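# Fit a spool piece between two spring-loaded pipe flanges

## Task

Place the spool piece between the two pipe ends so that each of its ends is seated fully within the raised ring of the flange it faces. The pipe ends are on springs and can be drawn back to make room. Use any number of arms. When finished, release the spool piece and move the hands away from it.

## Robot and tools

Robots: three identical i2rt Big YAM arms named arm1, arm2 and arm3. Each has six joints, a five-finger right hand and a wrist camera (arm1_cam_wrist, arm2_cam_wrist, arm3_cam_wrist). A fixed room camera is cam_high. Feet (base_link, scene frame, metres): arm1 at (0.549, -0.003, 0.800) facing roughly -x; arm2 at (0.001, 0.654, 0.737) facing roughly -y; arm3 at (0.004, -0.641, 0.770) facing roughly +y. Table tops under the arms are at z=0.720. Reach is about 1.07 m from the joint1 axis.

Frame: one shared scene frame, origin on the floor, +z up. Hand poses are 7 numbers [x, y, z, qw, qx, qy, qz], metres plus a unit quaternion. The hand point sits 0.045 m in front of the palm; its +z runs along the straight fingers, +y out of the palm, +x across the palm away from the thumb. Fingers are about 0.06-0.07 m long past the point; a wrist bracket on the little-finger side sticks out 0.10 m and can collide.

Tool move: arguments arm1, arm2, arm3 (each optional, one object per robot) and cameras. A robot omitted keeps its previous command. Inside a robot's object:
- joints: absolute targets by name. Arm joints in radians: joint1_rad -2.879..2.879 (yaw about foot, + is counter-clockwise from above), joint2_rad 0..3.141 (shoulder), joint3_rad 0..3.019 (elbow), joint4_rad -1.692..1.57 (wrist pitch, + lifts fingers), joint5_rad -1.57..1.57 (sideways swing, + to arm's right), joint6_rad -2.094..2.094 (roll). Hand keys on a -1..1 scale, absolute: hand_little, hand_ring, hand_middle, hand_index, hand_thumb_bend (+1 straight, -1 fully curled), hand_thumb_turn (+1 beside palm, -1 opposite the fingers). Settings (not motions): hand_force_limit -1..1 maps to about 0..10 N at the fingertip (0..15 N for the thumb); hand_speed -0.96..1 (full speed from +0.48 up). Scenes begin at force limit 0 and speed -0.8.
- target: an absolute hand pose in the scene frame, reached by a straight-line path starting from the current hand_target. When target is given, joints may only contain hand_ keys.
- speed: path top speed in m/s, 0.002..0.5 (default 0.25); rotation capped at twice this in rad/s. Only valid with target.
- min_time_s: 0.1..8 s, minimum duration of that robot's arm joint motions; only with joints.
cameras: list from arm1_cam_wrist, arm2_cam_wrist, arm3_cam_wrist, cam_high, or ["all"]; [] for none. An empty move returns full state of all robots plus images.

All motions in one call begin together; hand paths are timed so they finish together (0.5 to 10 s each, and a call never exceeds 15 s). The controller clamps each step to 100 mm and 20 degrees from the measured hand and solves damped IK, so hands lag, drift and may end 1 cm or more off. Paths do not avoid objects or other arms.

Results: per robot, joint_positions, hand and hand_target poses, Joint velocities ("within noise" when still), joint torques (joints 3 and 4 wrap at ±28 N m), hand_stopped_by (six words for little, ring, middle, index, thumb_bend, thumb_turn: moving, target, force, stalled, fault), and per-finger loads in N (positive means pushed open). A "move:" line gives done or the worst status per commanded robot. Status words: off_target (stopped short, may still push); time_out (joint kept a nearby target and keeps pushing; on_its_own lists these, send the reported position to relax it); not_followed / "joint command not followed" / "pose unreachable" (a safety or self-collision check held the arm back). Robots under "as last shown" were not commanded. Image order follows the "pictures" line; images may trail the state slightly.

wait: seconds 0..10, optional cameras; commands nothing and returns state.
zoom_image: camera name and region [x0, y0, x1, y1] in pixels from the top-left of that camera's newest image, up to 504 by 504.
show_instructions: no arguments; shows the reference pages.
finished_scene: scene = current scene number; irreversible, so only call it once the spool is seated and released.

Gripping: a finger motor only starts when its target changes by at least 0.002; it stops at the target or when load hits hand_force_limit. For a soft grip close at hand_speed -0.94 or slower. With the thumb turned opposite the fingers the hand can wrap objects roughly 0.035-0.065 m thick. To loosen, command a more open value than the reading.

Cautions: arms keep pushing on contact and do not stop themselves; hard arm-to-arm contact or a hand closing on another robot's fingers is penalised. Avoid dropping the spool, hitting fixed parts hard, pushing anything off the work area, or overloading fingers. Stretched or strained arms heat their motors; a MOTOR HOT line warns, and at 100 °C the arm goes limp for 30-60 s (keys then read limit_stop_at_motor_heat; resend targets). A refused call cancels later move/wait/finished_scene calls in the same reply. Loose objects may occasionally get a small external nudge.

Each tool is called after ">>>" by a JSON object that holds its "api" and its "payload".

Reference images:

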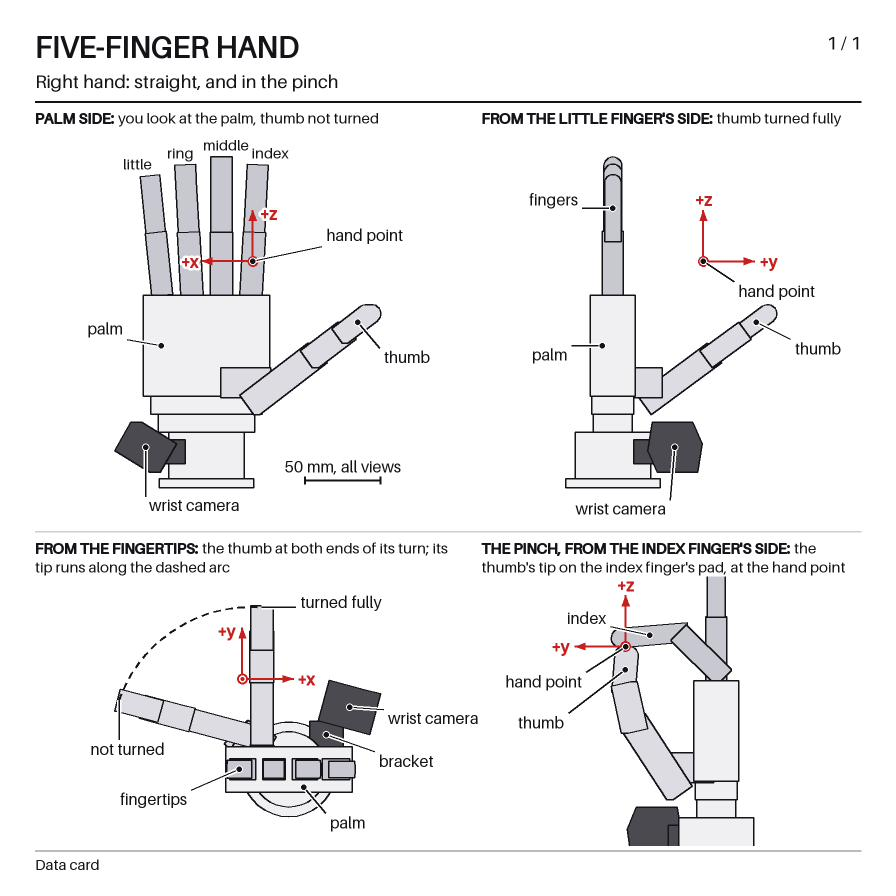

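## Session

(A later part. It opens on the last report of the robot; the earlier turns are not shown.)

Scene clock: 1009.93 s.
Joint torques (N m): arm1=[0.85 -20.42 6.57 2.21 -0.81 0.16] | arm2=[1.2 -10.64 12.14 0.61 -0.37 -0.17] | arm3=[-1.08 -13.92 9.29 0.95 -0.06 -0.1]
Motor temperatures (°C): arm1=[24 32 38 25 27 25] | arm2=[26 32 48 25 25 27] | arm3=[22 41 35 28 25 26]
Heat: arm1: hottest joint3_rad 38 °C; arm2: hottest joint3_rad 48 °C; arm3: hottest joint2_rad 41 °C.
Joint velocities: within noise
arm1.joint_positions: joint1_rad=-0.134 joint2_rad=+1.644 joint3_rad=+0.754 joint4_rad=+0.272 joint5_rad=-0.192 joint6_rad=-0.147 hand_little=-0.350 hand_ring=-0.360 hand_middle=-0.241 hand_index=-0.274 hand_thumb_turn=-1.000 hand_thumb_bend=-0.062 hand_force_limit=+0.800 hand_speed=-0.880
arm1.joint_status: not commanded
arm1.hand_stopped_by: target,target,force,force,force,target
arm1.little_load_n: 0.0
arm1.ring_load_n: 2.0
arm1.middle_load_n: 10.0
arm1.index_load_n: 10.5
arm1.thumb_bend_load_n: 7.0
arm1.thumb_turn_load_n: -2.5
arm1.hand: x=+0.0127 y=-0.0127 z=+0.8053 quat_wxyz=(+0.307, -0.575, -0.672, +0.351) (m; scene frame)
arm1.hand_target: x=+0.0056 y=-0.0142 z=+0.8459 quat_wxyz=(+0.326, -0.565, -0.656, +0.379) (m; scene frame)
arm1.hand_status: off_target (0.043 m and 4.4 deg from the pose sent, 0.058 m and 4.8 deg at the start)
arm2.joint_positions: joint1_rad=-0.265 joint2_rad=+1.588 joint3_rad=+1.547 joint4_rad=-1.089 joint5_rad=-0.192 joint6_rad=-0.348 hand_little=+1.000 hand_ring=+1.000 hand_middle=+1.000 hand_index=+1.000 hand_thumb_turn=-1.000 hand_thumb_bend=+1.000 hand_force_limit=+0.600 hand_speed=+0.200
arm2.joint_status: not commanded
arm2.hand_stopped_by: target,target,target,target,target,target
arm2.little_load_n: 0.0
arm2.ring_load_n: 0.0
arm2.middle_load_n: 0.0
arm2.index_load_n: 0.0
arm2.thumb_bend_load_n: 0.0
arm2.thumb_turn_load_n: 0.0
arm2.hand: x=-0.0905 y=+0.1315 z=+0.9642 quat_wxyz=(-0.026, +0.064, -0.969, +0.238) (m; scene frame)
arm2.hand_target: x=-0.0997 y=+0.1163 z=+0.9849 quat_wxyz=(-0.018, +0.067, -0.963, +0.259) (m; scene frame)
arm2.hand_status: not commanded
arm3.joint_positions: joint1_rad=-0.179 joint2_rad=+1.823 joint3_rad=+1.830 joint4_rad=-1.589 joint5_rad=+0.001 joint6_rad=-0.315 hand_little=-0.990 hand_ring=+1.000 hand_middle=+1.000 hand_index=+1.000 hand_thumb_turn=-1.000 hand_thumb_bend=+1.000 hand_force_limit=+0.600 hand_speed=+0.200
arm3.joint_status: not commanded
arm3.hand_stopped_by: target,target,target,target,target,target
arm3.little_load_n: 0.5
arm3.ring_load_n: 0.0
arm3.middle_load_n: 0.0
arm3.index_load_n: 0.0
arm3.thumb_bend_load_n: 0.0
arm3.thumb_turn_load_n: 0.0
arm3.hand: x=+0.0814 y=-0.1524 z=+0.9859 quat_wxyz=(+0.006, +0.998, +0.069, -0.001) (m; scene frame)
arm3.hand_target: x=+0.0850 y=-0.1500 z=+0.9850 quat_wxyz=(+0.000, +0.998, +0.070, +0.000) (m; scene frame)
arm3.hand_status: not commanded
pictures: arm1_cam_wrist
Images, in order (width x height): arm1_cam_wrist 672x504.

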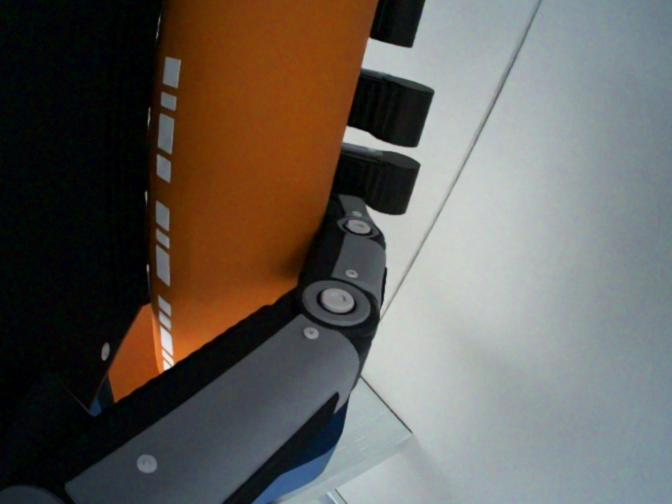

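>>> {"api": "move", "payload": {"arm2": {"target": [-0.165, 0.092, 0.885, -0.2198, 0.2620, -0.7199, 0.6040], "speed": 0.3}, "cameras": ["arm2_cam_wrist", "cam_high"]}}

Scene clock: 1037.00 s.
Joint torques (N m): arm1=[0.73 -20.37 6.58 2.21 -0.81 0.15] | arm2=[1.44 -12.22 6.41 1.7 -0.69 0.03] | arm3=[-1.26 -13.86 9.32 0.92 -0.04 -0.1]
Motor temperatures (°C): arm1=[24 33 36 24 27 25] | arm2=[26 32 48 24 25 27] | arm3=[22 41 35 27 25 26]
Heat: arm1: hottest joint3_rad 36 °C; arm2: hottest joint3_rad 48 °C; arm3: hottest joint2_rad 41 °C.
move: arm2 done
Joint velocities: within noise
arm1, arm3: as last shown
arm1.thumb_bend_load_n: 6.5
arm2.joint_positions: joint1_rad=-0.603 joint2_rad=+1.747 joint3_rad=+1.184 joint4_rad=-0.037 joint5_rad=-1.244 joint6_rad=-0.583 hand_little=+1.000 hand_ring=+1.000 hand_middle=+1.000 hand_index=+1.000 hand_thumb_turn=-1.000 hand_thumb_bend=+1.000 hand_force_limit=+0.600 hand_speed=+0.200
arm2.joint_status: not commanded
arm2.hand_stopped_by: target,target,target,target,target,target
arm2.little_load_n: 0.0
arm2.ring_load_n: 0.0
arm2.middle_load_n: 0.0
arm2.index_load_n: 0.0
arm2.thumb_bend_load_n: 0.0
arm2.thumb_turn_load_n: 0.0
arm2.hand: x=-0.1623 y=+0.0908 z=+0.8891 quat_wxyz=(-0.218, +0.267, -0.719, +0.603) (m; scene frame)
arm2.hand_target: x=-0.1649 y=+0.0921 z=+0.8849 quat_wxyz=(-0.220, +0.262, -0.720, +0.604) (m; scene frame)
arm2.hand_status: done (0.005 m and 0.6 deg from the pose sent, 0.116 m and 60.5 deg at the start)
arm3.little_load_n: 0.0
pictures: arm2_cam_wrist, cam_high
Images, in order (width x height): arm2_cam_wrist 672x504, cam_high 672x504.

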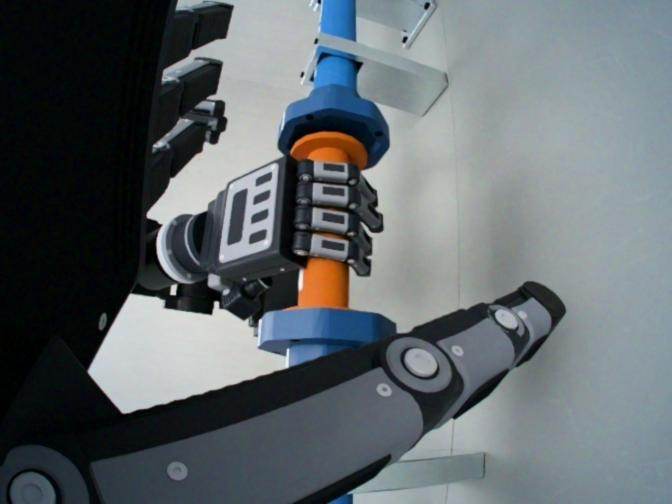

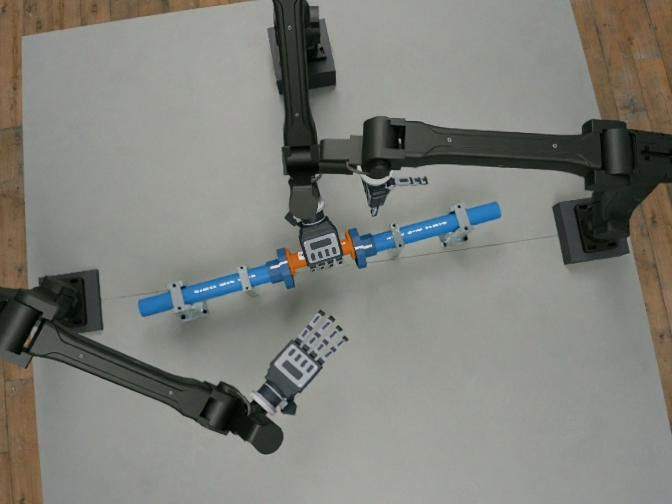

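>>> {"api": "zoom_image", "payload": {"camera": "arm2_cam_wrist", "region": [240, 70, 420, 370]}}

Scaled by 1.680 from the camera's 672x504 image, which has a finer 960x720 frame.

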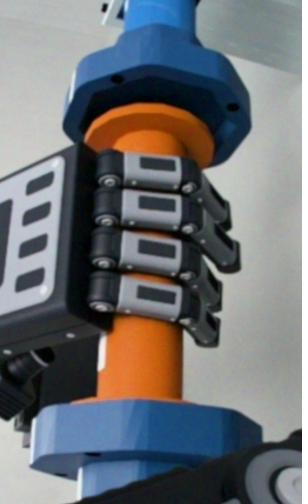

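>>> {"api": "zoom_image", "payload": {"camera": "arm2_cam_wrist", "region": [260, 70, 410, 180]}}

>>> {"api": "zoom_image", "payload": {"camera": "arm2_cam_wrist", "region": [245, 270, 405, 370]}}

Scaled by 3.360 from the camera's 672x504 image, which has a finer 960x720 frame.

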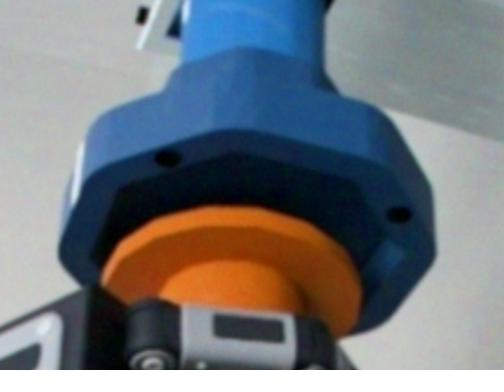

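Scaled by 3.150 from the camera's 672x504 image, which has a finer 960x720 frame.

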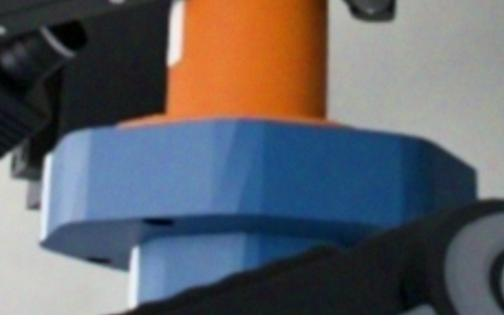

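>>> {"api": "move", "payload": {"arm1": {"target": [-0.010, -0.016, 0.842, 0.3264, -0.5654, -0.6558, 0.3789], "speed": 0.03}, "cameras": ["arm2_cam_wrist", "cam_high"]}}

>>> {"api": "zoom_image", "payload": {"camera": "arm2_cam_wrist", "region": [260, 70, 410, 180]}}

>>> {"api": "zoom_image", "payload": {"camera": "cam_high", "region": [265, 222, 375, 297]}}

Scene clock: 1052.67 s.
Joint torques (N m): arm1=[1.44 -17.14 9.59 2.4 -0.58 0.21] | arm2=[1.44 -12.22 6.41 1.81 -0.68 0.01] | arm3=[-1.26 -13.68 9.28 0.92 -0.05 -0.1]
Motor temperatures (°C): arm1=[24 33 35 24 27 25] | arm2=[26 32 46 25 25 27] | arm3=[22 41 35 27 25 26]
Heat: arm1: hottest joint3_rad 35 °C; arm2: hottest joint3_rad 46 °C; arm3: hottest joint2_rad 41 °C.
move: arm1 off_target
Joint velocities: within noise
arm1.joint_positions: joint1_rad=-0.134 joint2_rad=+1.644 joint3_rad=+0.754 joint4_rad=+0.272 joint5_rad=-0.192 joint6_rad=-0.147 hand_little=-0.350 hand_ring=-0.360 hand_middle=-0.241 hand_index=-0.274 hand_thumb_turn=-1.000 hand_thumb_bend=-0.062 hand_force_limit=+0.800 hand_speed=-0.880
arm1.joint_status: not commanded
arm1.hand_stopped_by: target,target,force,force,force,target
arm1.little_load_n: 0.0
arm1.ring_load_n: 2.5
arm1.middle_load_n: 10.0
arm1.index_load_n: 10.5
arm1.thumb_bend_load_n: 7.0
arm1.thumb_turn_load_n: -2.5
arm1.hand: x=+0.0127 y=-0.0127 z=+0.8053 quat_wxyz=(+0.307, -0.575, -0.672, +0.351) (m; scene frame)
arm1.hand_target: x=-0.0086 y=-0.0161 z=+0.8421 quat_wxyz=(+0.326, -0.565, -0.656, +0.379) (m; scene frame)
arm1.hand_status: off_target (0.043 m and 4.4 deg from the pose sent, 0.043 m and 4.4 deg at the start)
arm2, arm3: as last shown
arm2.joint_positions: joint1_rad=-0.603 joint2_rad=+1.747 joint3_rad=+1.184 joint4_rad=-0.036 joint5_rad=-1.244 joint6_rad=-0.582 hand_little=+1.000 hand_ring=+1.000 hand_middle=+1.000 hand_index=+1.000 hand_thumb_turn=-1.000 hand_thumb_bend=+1.000 hand_force_limit=+0.600 hand_speed=+0.200
arm2.hand: x=-0.1623 y=+0.0907 z=+0.8891 quat_wxyz=(-0.218, +0.267, -0.719, +0.603) (m; scene frame)
arm2.hand_target: x=-0.1649 y=+0.0921 z=+0.8850 quat_wxyz=(-0.220, +0.262, -0.720, +0.604) (m; scene frame)
pictures: arm2_cam_wrist, cam_high
Images, in order (width x height): arm2_cam_wrist 672x504, cam_high 672x504.

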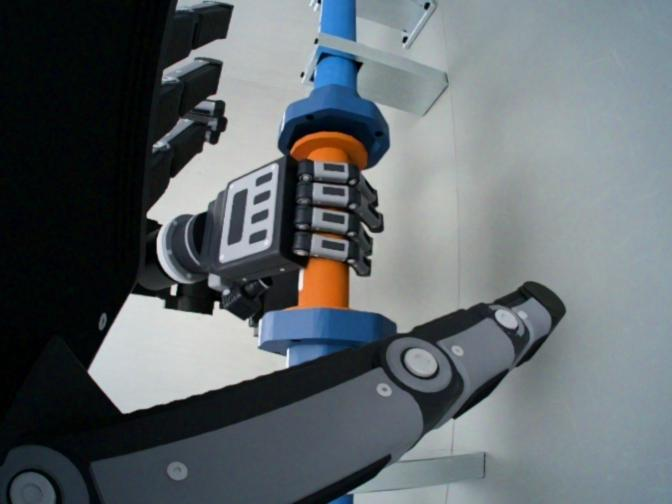

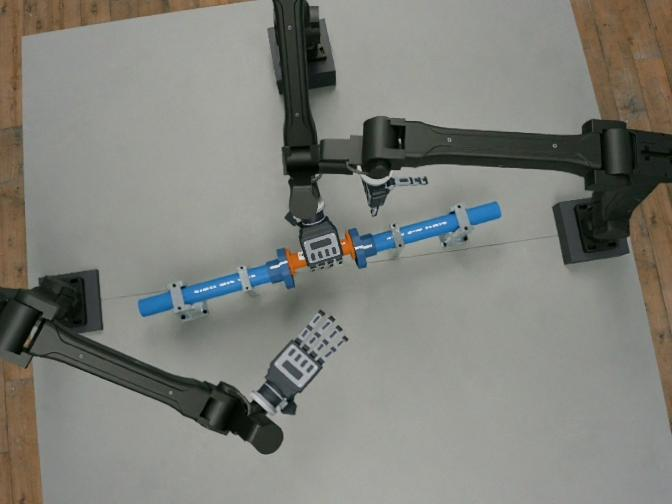

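Scaled by 3.360 from the camera's 672x504 image, which has a finer 960x720 frame.

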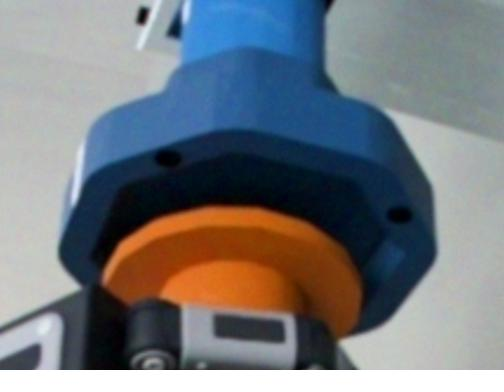

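Scaled by 4.582.

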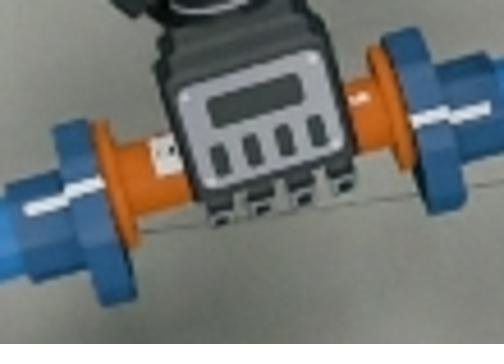

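>>> {"api": "move", "payload": {"arm1": {"target": [-0.022, -0.018, 0.842, 0.3264, -0.5654, -0.6558, 0.3789], "speed": 0.03}, "cameras": ["arm2_cam_wrist", "cam_high"]}}

>>> {"api": "zoom_image", "payload": {"camera": "arm2_cam_wrist", "region": [260, 70, 410, 180]}}

>>> {"api": "zoom_image", "payload": {"camera": "cam_high", "region": [265, 222, 375, 297]}}

Scene clock: 1056.13 s.
Joint torques (N m): arm1=[1.79 -15.21 11.78 2.36 -0.4 0.25] | arm2=[1.44 -12.22 6.41 1.8 -0.69 0.01] | arm3=[-1.49 -13.86 9.31 0.96 -0.05 -0.09]
Motor temperatures (°C): arm1=[24 33 35 24 27 25] | arm2=[26 32 46 25 25 27] | arm3=[22 41 35 27 25 26]
Heat: arm1: hottest joint3_rad 35 °C; arm2: hottest joint3_rad 46 °C; arm3: hottest joint2_rad 41 °C.
move: arm1 off_target
Joint velocities: within noise
arm1.joint_positions: joint1_rad=-0.134 joint2_rad=+1.644 joint3_rad=+0.758 joint4_rad=+0.264 joint5_rad=-0.191 joint6_rad=-0.147 hand_little=-0.350 hand_ring=-0.360 hand_middle=-0.241 hand_index=-0.274 hand_thumb_turn=-1.000 hand_thumb_bend=-0.062 hand_force_limit=+0.800 hand_speed=-0.880
arm1.joint_status: not commanded
arm1.hand_stopped_by: target,target,force,force,force,target
arm1.little_load_n: 0.0
arm1.ring_load_n: 1.0
arm1.middle_load_n: 10.0
arm1.index_load_n: 10.5
arm1.thumb_bend_load_n: 6.5
arm1.thumb_turn_load_n: -2.5
arm1.hand: x=+0.0124 y=-0.0124 z=+0.8053 quat_wxyz=(+0.306, -0.576, -0.673, +0.349) (m; scene frame)
arm1.hand_target: x=-0.0191 y=-0.0181 z=+0.8432 quat_wxyz=(+0.326, -0.565, -0.656, +0.379) (m; scene frame)
arm1.hand_status: off_target (0.051 m and 4.7 deg from the pose sent, 0.051 m and 4.4 deg at the start)
arm2, arm3: as last shown
arm2.thumb_turn_load_n: 0.5
pictures: arm2_cam_wrist, cam_high
Images, in order (width x height): arm2_cam_wrist 672x504, cam_high 672x504.

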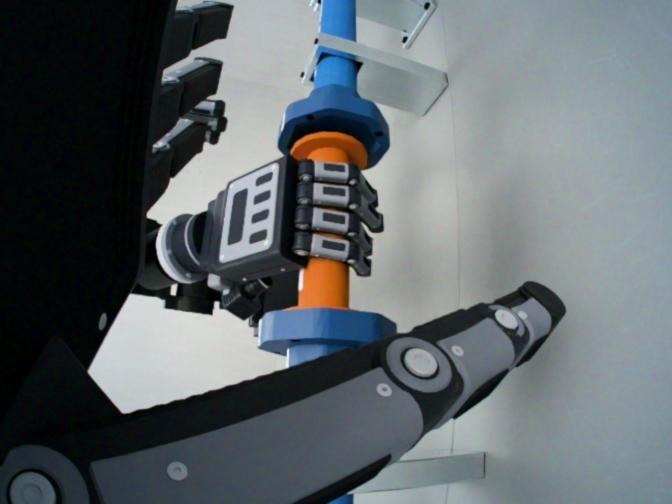

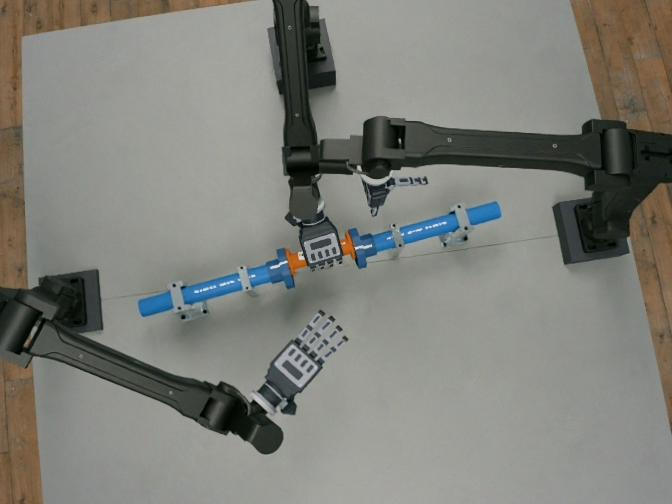

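Scaled by 3.360 from the camera's 672x504 image, which has a finer 960x720 frame.

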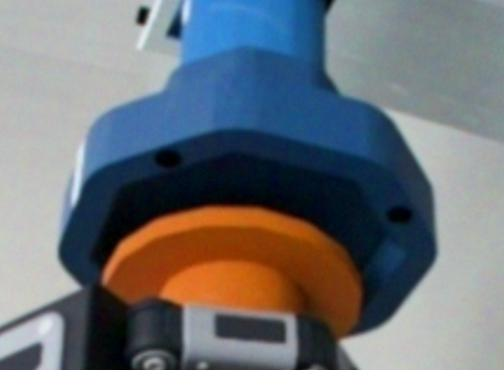

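Scaled by 4.582.

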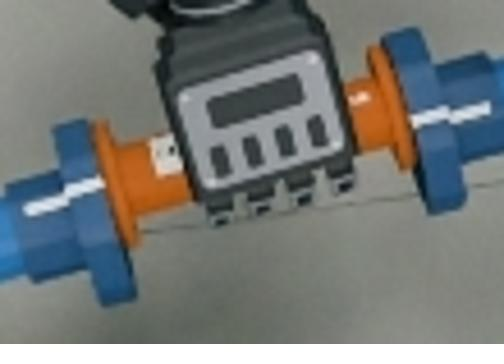

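>>> {"api": "move", "payload": {"arm1": {"target": [-0.034, -0.019, 0.842, 0.3264, -0.5654, -0.6558, 0.3789], "speed": 0.03}, "cameras": ["arm2_cam_wrist", "cam_high"]}}

>>> {"api": "zoom_image", "payload": {"camera": "arm2_cam_wrist", "region": [260, 70, 410, 180]}}

>>> {"api": "zoom_image", "payload": {"camera": "cam_high", "region": [265, 222, 375, 297]}}

Scene clock: 1065.53 s.
Joint torques (N m): arm1=[2.2 -13.92 13.39 2.86 -0.33 0.24] | arm2=[1.44 -12.22 6.41 1.81 -0.69 0.01] | arm3=[-1.26 -13.8 9.28 0.94 -0.06 -0.11]
Motor temperatures (°C): arm1=[24 33 35 24 27 25] | arm2=[26 32 45 25 25 27] | arm3=[22 41 35 27 25 26]
Heat: arm1: hottest joint3_rad 35 °C; arm2: hottest joint3_rad 45 °C; arm3: hottest joint2_rad 41 °C.
move: arm1 off_target
Joint velocities: within noise
arm1.joint_positions: joint1_rad=-0.134 joint2_rad=+1.646 joint3_rad=+0.768 joint4_rad=+0.243 joint5_rad=-0.190 joint6_rad=-0.142 hand_little=-0.350 hand_ring=-0.360 hand_middle=-0.241 hand_index=-0.274 hand_thumb_turn=-1.000 hand_thumb_bend=-0.062 hand_force_limit=+0.800 hand_speed=-0.880
arm1.joint_status: not commanded
arm1.hand_stopped_by: target,target,force,force,force,target
arm1.little_load_n: 0.0
arm1.ring_load_n: 0.0
arm1.middle_load_n: 9.5
arm1.index_load_n: 10.0
arm1.thumb_bend_load_n: 6.5
arm1.thumb_turn_load_n: -3.0
arm1.hand: x=+0.0116 y=-0.0124 z=+0.8053 quat_wxyz=(+0.301, -0.580, -0.673, +0.347) (m; scene frame)
arm1.hand_target: x=-0.0293 y=-0.0192 z=+0.8445 quat_wxyz=(+0.326, -0.565, -0.656, +0.380) (m; scene frame)
arm1.hand_status: off_target (0.059 m and 5.4 deg from the pose sent, 0.059 m and 4.7 deg at the start)
arm2, arm3: as last shown
arm2.thumb_turn_load_n: 0.0
pictures: arm2_cam_wrist, cam_high
Images, in order (width x height): arm2_cam_wrist 672x504, cam_high 672x504.

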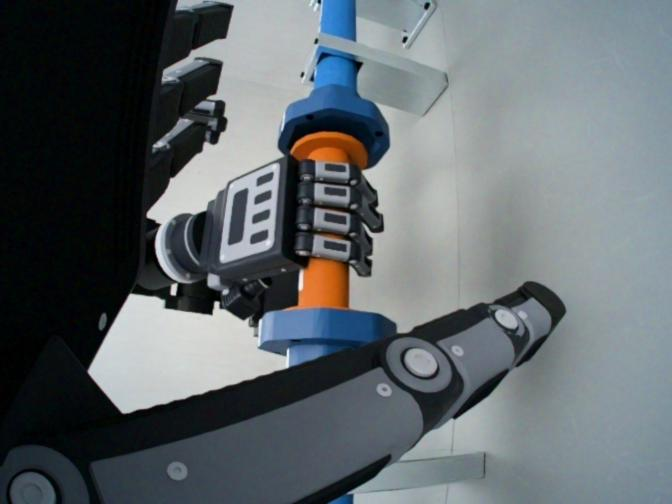

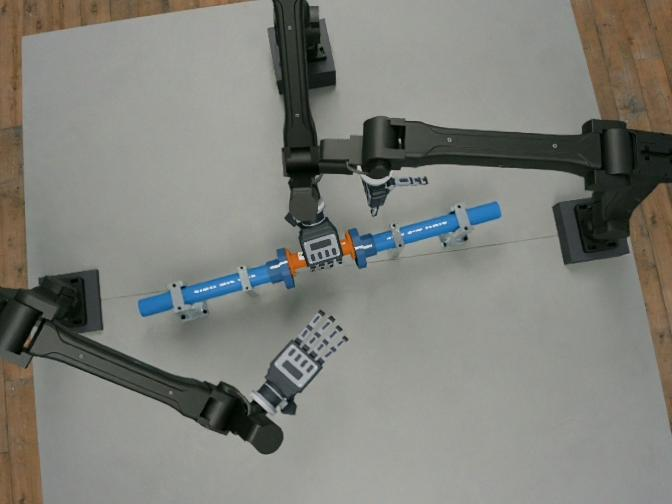

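Scaled by 3.360 from the camera's 672x504 image, which has a finer 960x720 frame.

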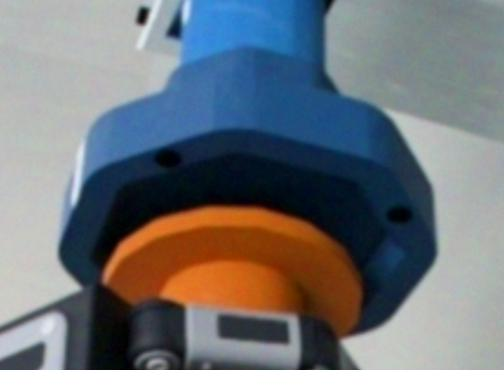

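Scaled by 4.582.

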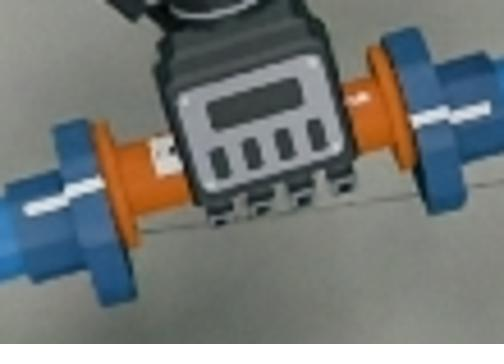

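>>> {"api": "move", "payload": {"arm1": {"target": [-0.045, -0.020, 0.840, 0.3264, -0.5654, -0.6558, 0.3789], "speed": 0.03}, "cameras": ["arm2_cam_wrist", "cam_high"]}}

>>> {"api": "zoom_image", "payload": {"camera": "arm2_cam_wrist", "region": [260, 70, 410, 180]}}

>>> {"api": "zoom_image", "payload": {"camera": "cam_high", "region": [265, 222, 375, 297]}}

Scene clock: 1070.27 s.
Joint torques (N m): arm1=[2.55 -12.86 14.61 3.12 -0.2 0.19] | arm2=[1.44 -12.22 6.41 1.81 -0.69 0.01] | arm3=[-1.44 -13.86 9.28 0.96 -0.04 -0.1]
Motor temperatures (°C): arm1=[24 32 36 24 27 25] | arm2=[26 32 44 25 25 27] | arm3=[22 41 35 27 25 26]
Heat: arm1: hottest joint3_rad 36 °C; arm2: hottest joint3_rad 44 °C; arm3: hottest joint2_rad 41 °C.
move: arm1 off_target
Joint velocities: within noise
arm1.joint_positions: joint1_rad=-0.134 joint2_rad=+1.653 joint3_rad=+0.780 joint4_rad=+0.231 joint5_rad=-0.190 joint6_rad=-0.136 hand_little=-0.350 hand_ring=-0.360 hand_middle=-0.241 hand_index=-0.274 hand_thumb_turn=-1.000 hand_thumb_bend=-0.062 hand_force_limit=+0.800 hand_speed=-0.880
arm1.joint_status: not commanded
arm1.hand_stopped_by: target,target,force,force,force,target
arm1.little_load_n: 0.0
arm1.ring_load_n: 0.0
arm1.middle_load_n: 9.5
arm1.index_load_n: 10.0
arm1.thumb_bend_load_n: 7.0
arm1.thumb_turn_load_n: -2.5
arm1.hand: x=+0.0090 y=-0.0125 z=+0.8044 quat_wxyz=(+0.297, -0.583, -0.672, +0.346) (m; scene frame)
arm1.hand_target: x=-0.0385 y=-0.0203 z=+0.8434 quat_wxyz=(+0.326, -0.565, -0.656, +0.380) (m; scene frame)
arm1.hand_status: off_target (0.065 m and 5.8 deg from the pose sent, 0.067 m and 5.4 deg at the start)
arm2, arm3: as last shown
pictures: arm2_cam_wrist, cam_high
Images, in order (width x height): arm2_cam_wrist 672x504, cam_high 672x504.

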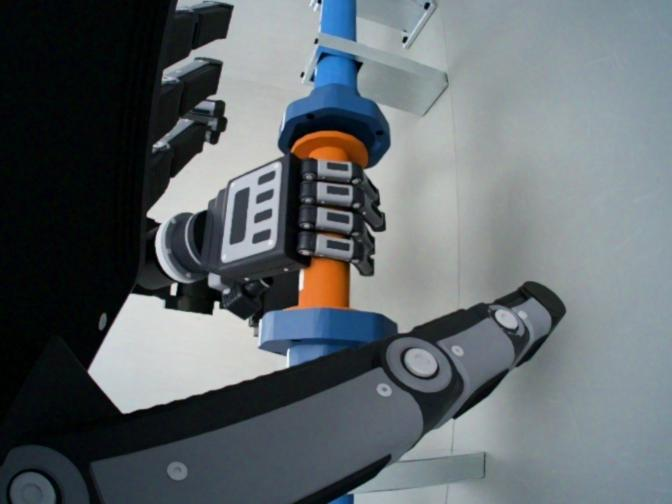

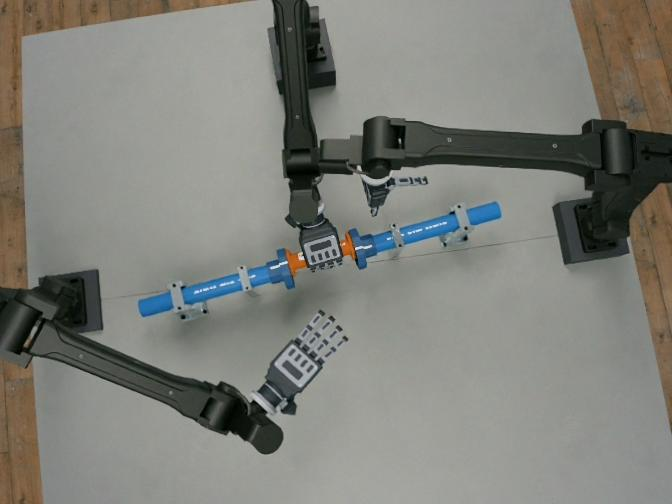

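Scaled by 3.360 from the camera's 672x504 image, which has a finer 960x720 frame.

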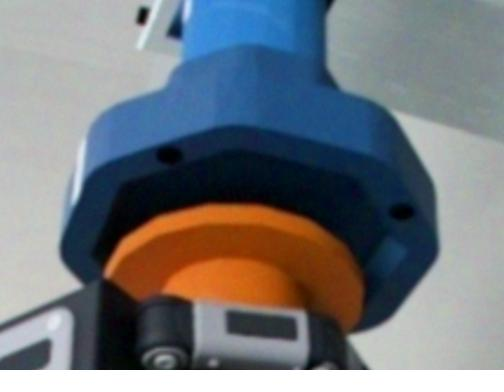

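Scaled by 4.582.

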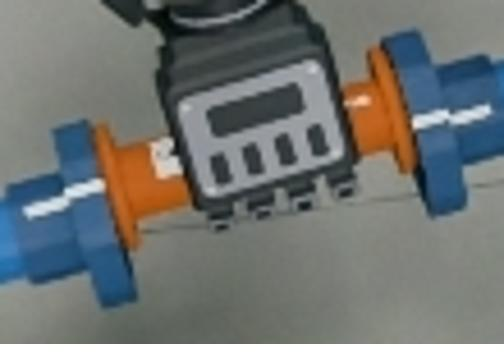

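>>> {"api": "move", "payload": {"arm1": {"target": [-0.054, -0.021, 0.834, 0.3264, -0.5654, -0.6558, 0.3789], "speed": 0.03}, "cameras": ["arm2_cam_wrist", "cam_high"]}}

>>> {"api": "zoom_image", "payload": {"camera": "arm2_cam_wrist", "region": [260, 70, 410, 180]}}

>>> {"api": "zoom_image", "payload": {"camera": "cam_high", "region": [265, 222, 375, 297]}}

Scene clock: 1073.53 s.
Joint torques (N m): arm1=[2.78 -11.46 15.45 3.48 -0.09 0.21] | arm2=[1.44 -12.16 6.39 1.8 -0.69 0.01] | arm3=[-1.08 -13.74 9.32 0.98 -0.05 -0.08]
Motor temperatures (°C): arm1=[24 32 36 25 27 25] | arm2=[26 32 44 25 25 27] | arm3=[22 41 35 27 25 26]
Heat: arm1: hottest joint3_rad 36 °C; arm2: hottest joint3_rad 44 °C; arm3: hottest joint2_rad 41 °C.
move: arm1 off_target
Joint velocities: within noise
arm1.joint_positions: joint1_rad=-0.134 joint2_rad=+1.663 joint3_rad=+0.788 joint4_rad=+0.231 joint5_rad=-0.190 joint6_rad=-0.137 hand_little=-0.350 hand_ring=-0.360 hand_middle=-0.241 hand_index=-0.274 hand_thumb_turn=-1.000 hand_thumb_bend=-0.062 hand_force_limit=+0.800 hand_speed=-0.880
arm1.joint_status: not commanded
arm1.hand_stopped_by: target,target,force,force,force,target
arm1.little_load_n: 0.0
arm1.ring_load_n: 0.0
arm1.middle_load_n: 8.5
arm1.index_load_n: 9.5
arm1.thumb_bend_load_n: 7.5
arm1.thumb_turn_load_n: -2.0
arm1.hand: x=+0.0065 y=-0.0124 z=+0.8027 quat_wxyz=(+0.297, -0.583, -0.673, +0.345) (m; scene frame)
arm1.hand_target: x=-0.0462 y=-0.0214 z=+0.8384 quat_wxyz=(+0.326, -0.565, -0.656, +0.380) (m; scene frame)
arm1.hand_status: off_target (0.069 m and 5.9 deg from the pose sent, 0.070 m and 5.8 deg at the start)
arm2, arm3: as last shown
arm2.ring_load_n: -0.5
pictures: arm2_cam_wrist, cam_high
Images, in order (width x height): arm2_cam_wrist 672x504, cam_high 672x504.

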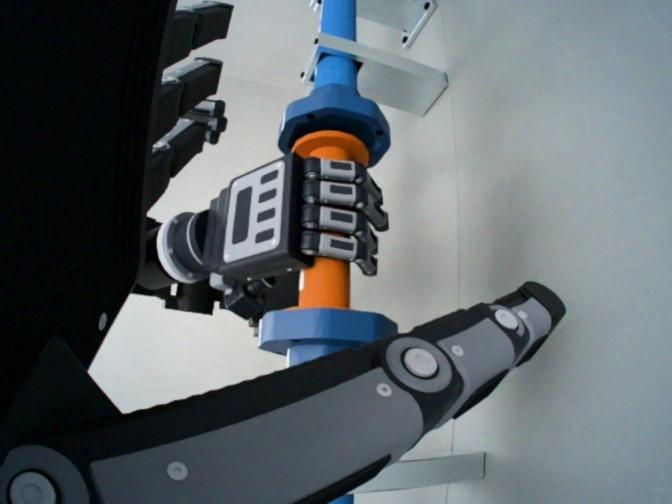

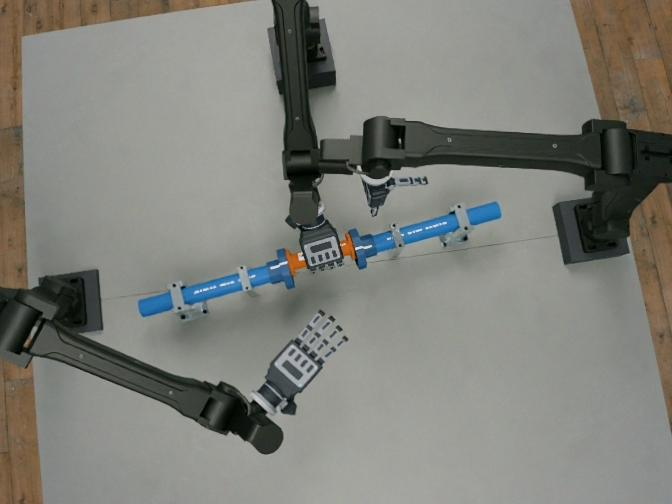

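Scaled by 3.360 from the camera's 672x504 image, which has a finer 960x720 frame.

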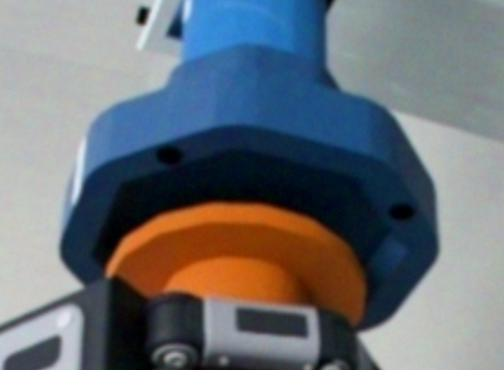

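Scaled by 4.582.

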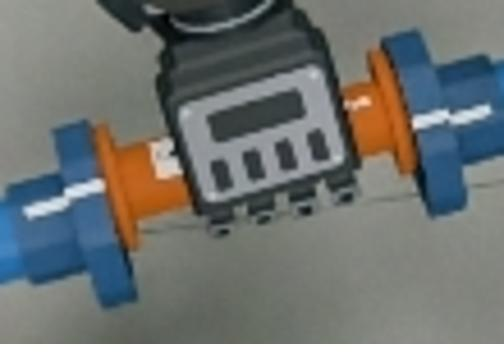

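>>> {"api": "move", "payload": {"arm1": {"target": [-0.063, -0.022, 0.834, 0.3264, -0.5654, -0.6558, 0.3789], "speed": 0.03}, "cameras": ["arm2_cam_wrist", "cam_high"]}}

>>> {"api": "zoom_image", "payload": {"camera": "arm2_cam_wrist", "region": [240, 70, 420, 370]}}

>>> {"api": "zoom_image", "payload": {"camera": "cam_high", "region": [265, 222, 375, 297]}}

Scene clock: 1079.40 s.
Joint torques (N m): arm1=[2.67 -12.69 14.87 3.47 -0.11 0.14] | arm2=[1.44 -12.22 6.41 1.81 -0.69 0.01] | arm3=[-0.97 -13.86 9.29 0.95 -0.05 -0.1]
Motor temperatures (°C): arm1=[24 32 37 25 27 25] | arm2=[26 32 43 25 25 27] | arm3=[22 41 35 27 25 26]
Heat: arm1: hottest joint3_rad 37 °C; arm2: hottest joint3_rad 43 °C; arm3: hottest joint2_rad 41 °C.
move: arm1 off_target
Joint velocities: within noise
arm1.joint_positions: joint1_rad=-0.130 joint2_rad=+1.693 joint3_rad=+0.824 joint4_rad=+0.224 joint5_rad=-0.186 joint6_rad=-0.128 hand_little=-0.350 hand_ring=-0.360 hand_middle=-0.241 hand_index=-0.274 hand_thumb_turn=-1.000 hand_thumb_bend=-0.062 hand_force_limit=+0.800 hand_speed=-0.880
arm1.joint_status: not commanded
arm1.hand_stopped_by: target,target,force,force,force,target
arm1.little_load_n: 0.0
arm1.ring_load_n: 0.0
arm1.middle_load_n: 8.5
arm1.index_load_n: 9.0
arm1.thumb_bend_load_n: 7.5
arm1.thumb_turn_load_n: -1.5
arm1.hand: x=-0.0061 y=-0.0135 z=+0.8007 quat_wxyz=(+0.295, -0.586, -0.671, +0.345) (m; scene frame)
arm1.hand_target: x=-0.0560 y=-0.0222 z=+0.8378 quat_wxyz=(+0.326, -0.565, -0.656, +0.380) (m; scene frame)
arm1.hand_status: off_target (0.066 m and 6.0 deg from the pose sent, 0.077 m and 5.9 deg at the start)
arm2, arm3: as last shown
arm2.ring_load_n: 0.0
pictures: arm2_cam_wrist, cam_high
Images, in order (width x height): arm2_cam_wrist 672x504, cam_high 672x504.

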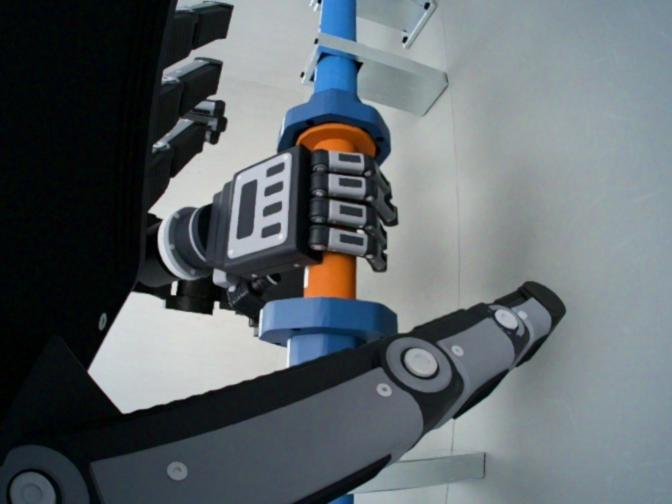

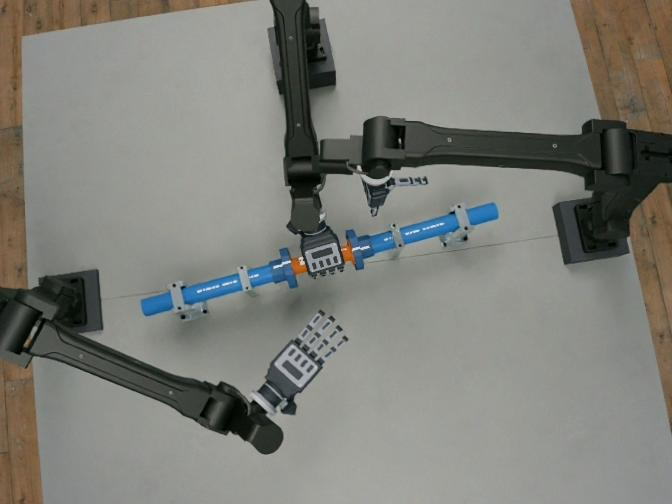

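Scaled by 1.680 from the camera's 672x504 image, which has a finer 960x720 frame.

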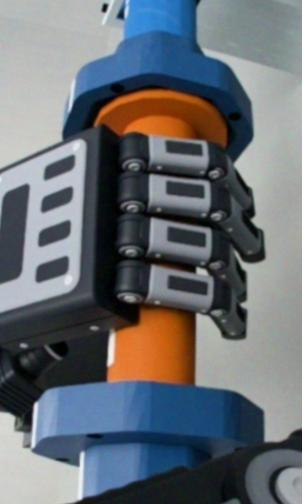

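Scaled by 4.582.

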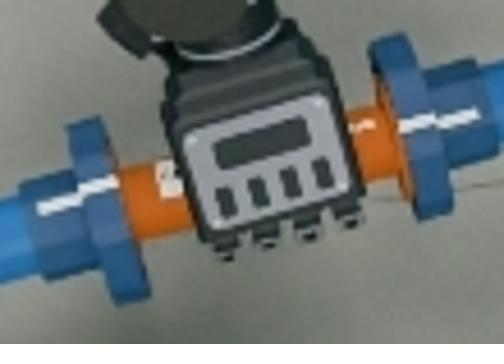

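>>> {"api": "zoom_image", "payload": {"camera": "arm2_cam_wrist", "region": [260, 70, 410, 180]}}

>>> {"api": "zoom_image", "payload": {"camera": "cam_high", "region": [335, 222, 375, 277]}}

>>> {"api": "zoom_image", "payload": {"camera": "cam_high", "region": [270, 240, 310, 295]}}

>>> {"api": "zoom_image", "payload": {"camera": "arm2_cam_wrist", "region": [245, 270, 405, 370]}}

Scaled by 3.360 from the camera's 672x504 image, which has a finer 960x720 frame.

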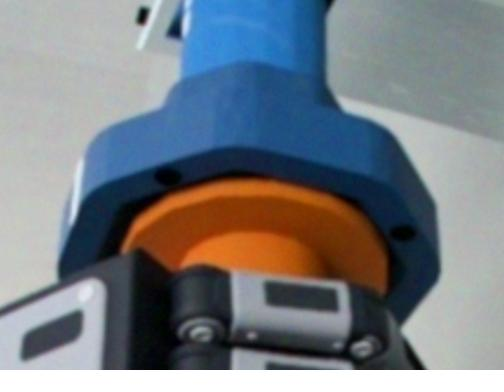

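Scaled by 9.164.

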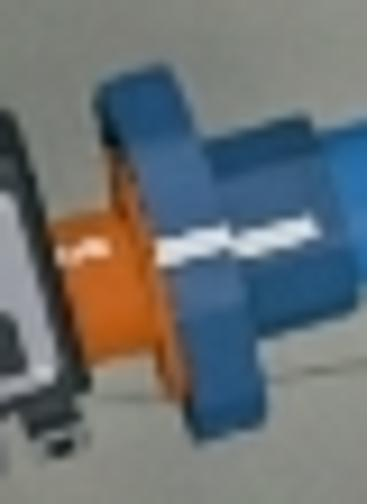

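Scaled by 9.164.

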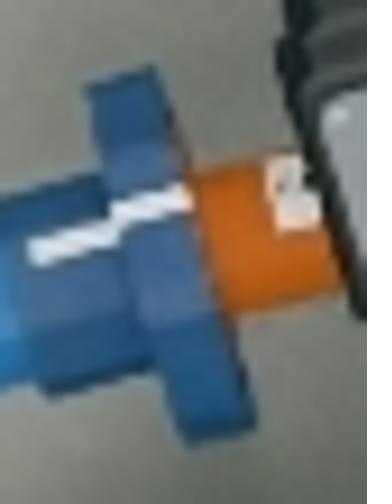

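Scaled by 3.150 from the camera's 672x504 image, which has a finer 960x720 frame.

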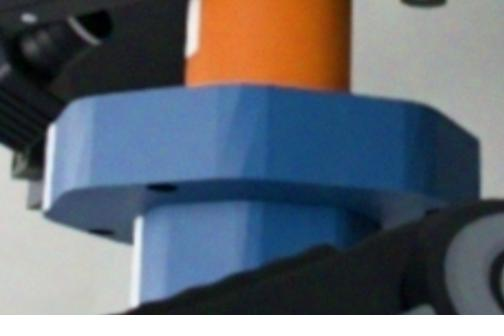

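>>> {"api": "move", "payload": {"arm1": {"target": [-0.040, -0.020, 0.850, 0.3264, -0.5654, -0.6558, 0.3789], "speed": 0.05}, "cameras": ["arm2_cam_wrist", "cam_high"]}}

>>> {"api": "zoom_image", "payload": {"camera": "arm2_cam_wrist", "region": [260, 70, 410, 180]}}

>>> {"api": "zoom_image", "payload": {"camera": "cam_high", "region": [335, 222, 375, 277]}}

Scene clock: 1090.10 s.
Joint torques (N m): arm1=[2.26 -18.32 11.18 2.84 -0.21 0.1] | arm2=[1.44 -12.22 6.39 1.8 -0.69 0.01] | arm3=[-1.32 -13.86 9.32 0.92 -0.04 -0.11]
Motor temperatures (°C): arm1=[24 31 40 25 27 25] | arm2=[26 32 42 25 25 27] | arm3=[22 41 35 27 25 26]
Heat: arm1: hottest joint3_rad 40 °C; arm2: hottest joint3_rad 42 °C; arm3: hottest joint2_rad 41 °C.
move: arm1 off_target
Joint velocities: within noise
arm1.joint_positions: joint1_rad=-0.130 joint2_rad=+1.689 joint3_rad=+0.824 joint4_rad=+0.217 joint5_rad=-0.189 joint6_rad=-0.129 hand_little=-0.350 hand_ring=-0.360 hand_middle=-0.241 hand_index=-0.274 hand_thumb_turn=-1.000 hand_thumb_bend=-0.062 hand_force_limit=+0.800 hand_speed=-0.880
arm1.joint_status: not commanded
arm1.hand_stopped_by: target,target,force,force,force,target
arm1.little_load_n: 0.0
arm1.ring_load_n: 0.5
arm1.middle_load_n: 9.0
arm1.index_load_n: 10.0
arm1.thumb_bend_load_n: 7.5
arm1.thumb_turn_load_n: -2.0
arm1.hand: x=-0.0050 y=-0.0141 z=+0.8016 quat_wxyz=(+0.293, -0.586, -0.672, +0.345) (m; scene frame)
arm1.hand_target: x=-0.0369 y=-0.0201 z=+0.8510 quat_wxyz=(+0.326, -0.565, -0.656, +0.379) (m; scene frame)
arm1.hand_status: off_target (0.060 m and 6.2 deg from the pose sent, 0.060 m and 6.0 deg at the start)
arm2: as last shown
arm3.joint_positions: joint1_rad=-0.179 joint2_rad=+1.823 joint3_rad=+1.830 joint4_rad=-1.589 joint5_rad=+0.001 joint6_rad=-0.315 hand_little=-0.990 hand_ring=+1.000 hand_middle=+1.000 hand_index=+1.000 hand_thumb_turn=-1.000 hand_thumb_bend=+1.000 hand_force_limit=+0.600 hand_speed=+0.200
arm3.joint_status: not commanded
arm3.hand_stopped_by: target,target,target,target,target,target
arm3.little_load_n: 0.0
arm3.ring_load_n: 0.0
arm3.middle_load_n: 0.0
arm3.index_load_n: 0.0
arm3.thumb_bend_load_n: 0.0
arm3.thumb_turn_load_n: -0.5
arm3.hand: x=+0.0814 y=-0.1524 z=+0.9859 quat_wxyz=(+0.006, +0.998, +0.069, -0.001) (m; scene frame)
arm3.hand_target: x=+0.0850 y=-0.1500 z=+0.9850 quat_wxyz=(+0.000, +0.998, +0.070, +0.000) (m; scene frame)
arm3.hand_status: not commanded
pictures: arm2_cam_wrist, cam_high
Images, in order (width x height): arm2_cam_wrist 672x504, cam_high 672x504.

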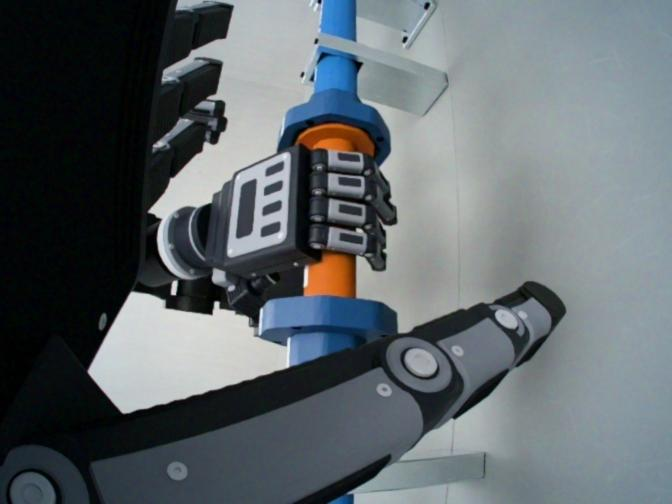

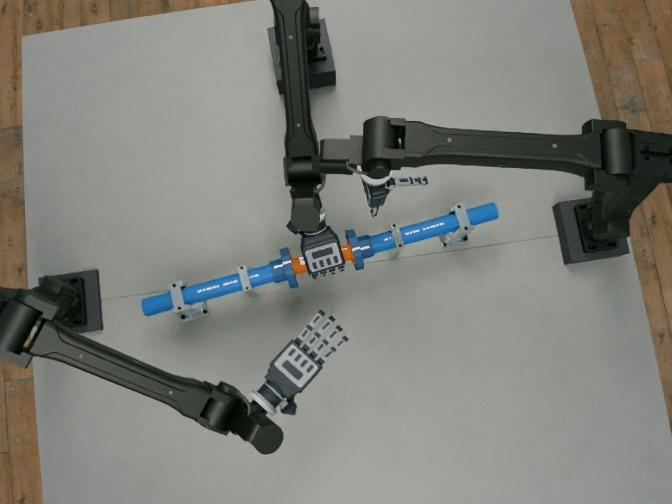

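Scaled by 3.360 from the camera's 672x504 image, which has a finer 960x720 frame.

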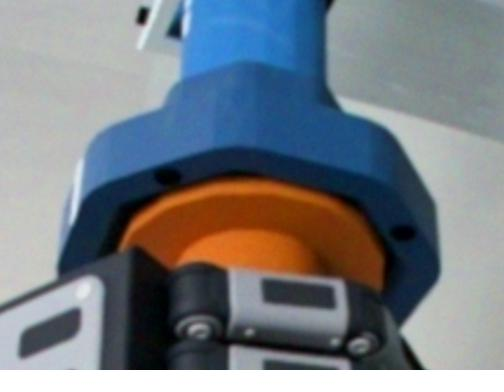

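Scaled by 9.164.

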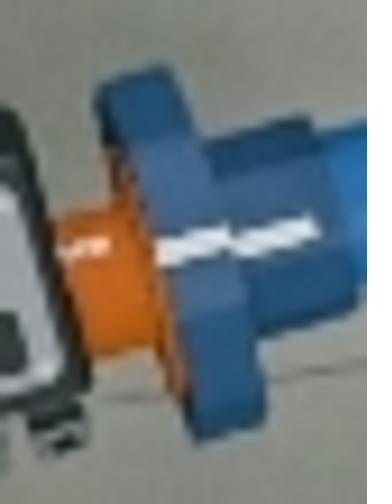

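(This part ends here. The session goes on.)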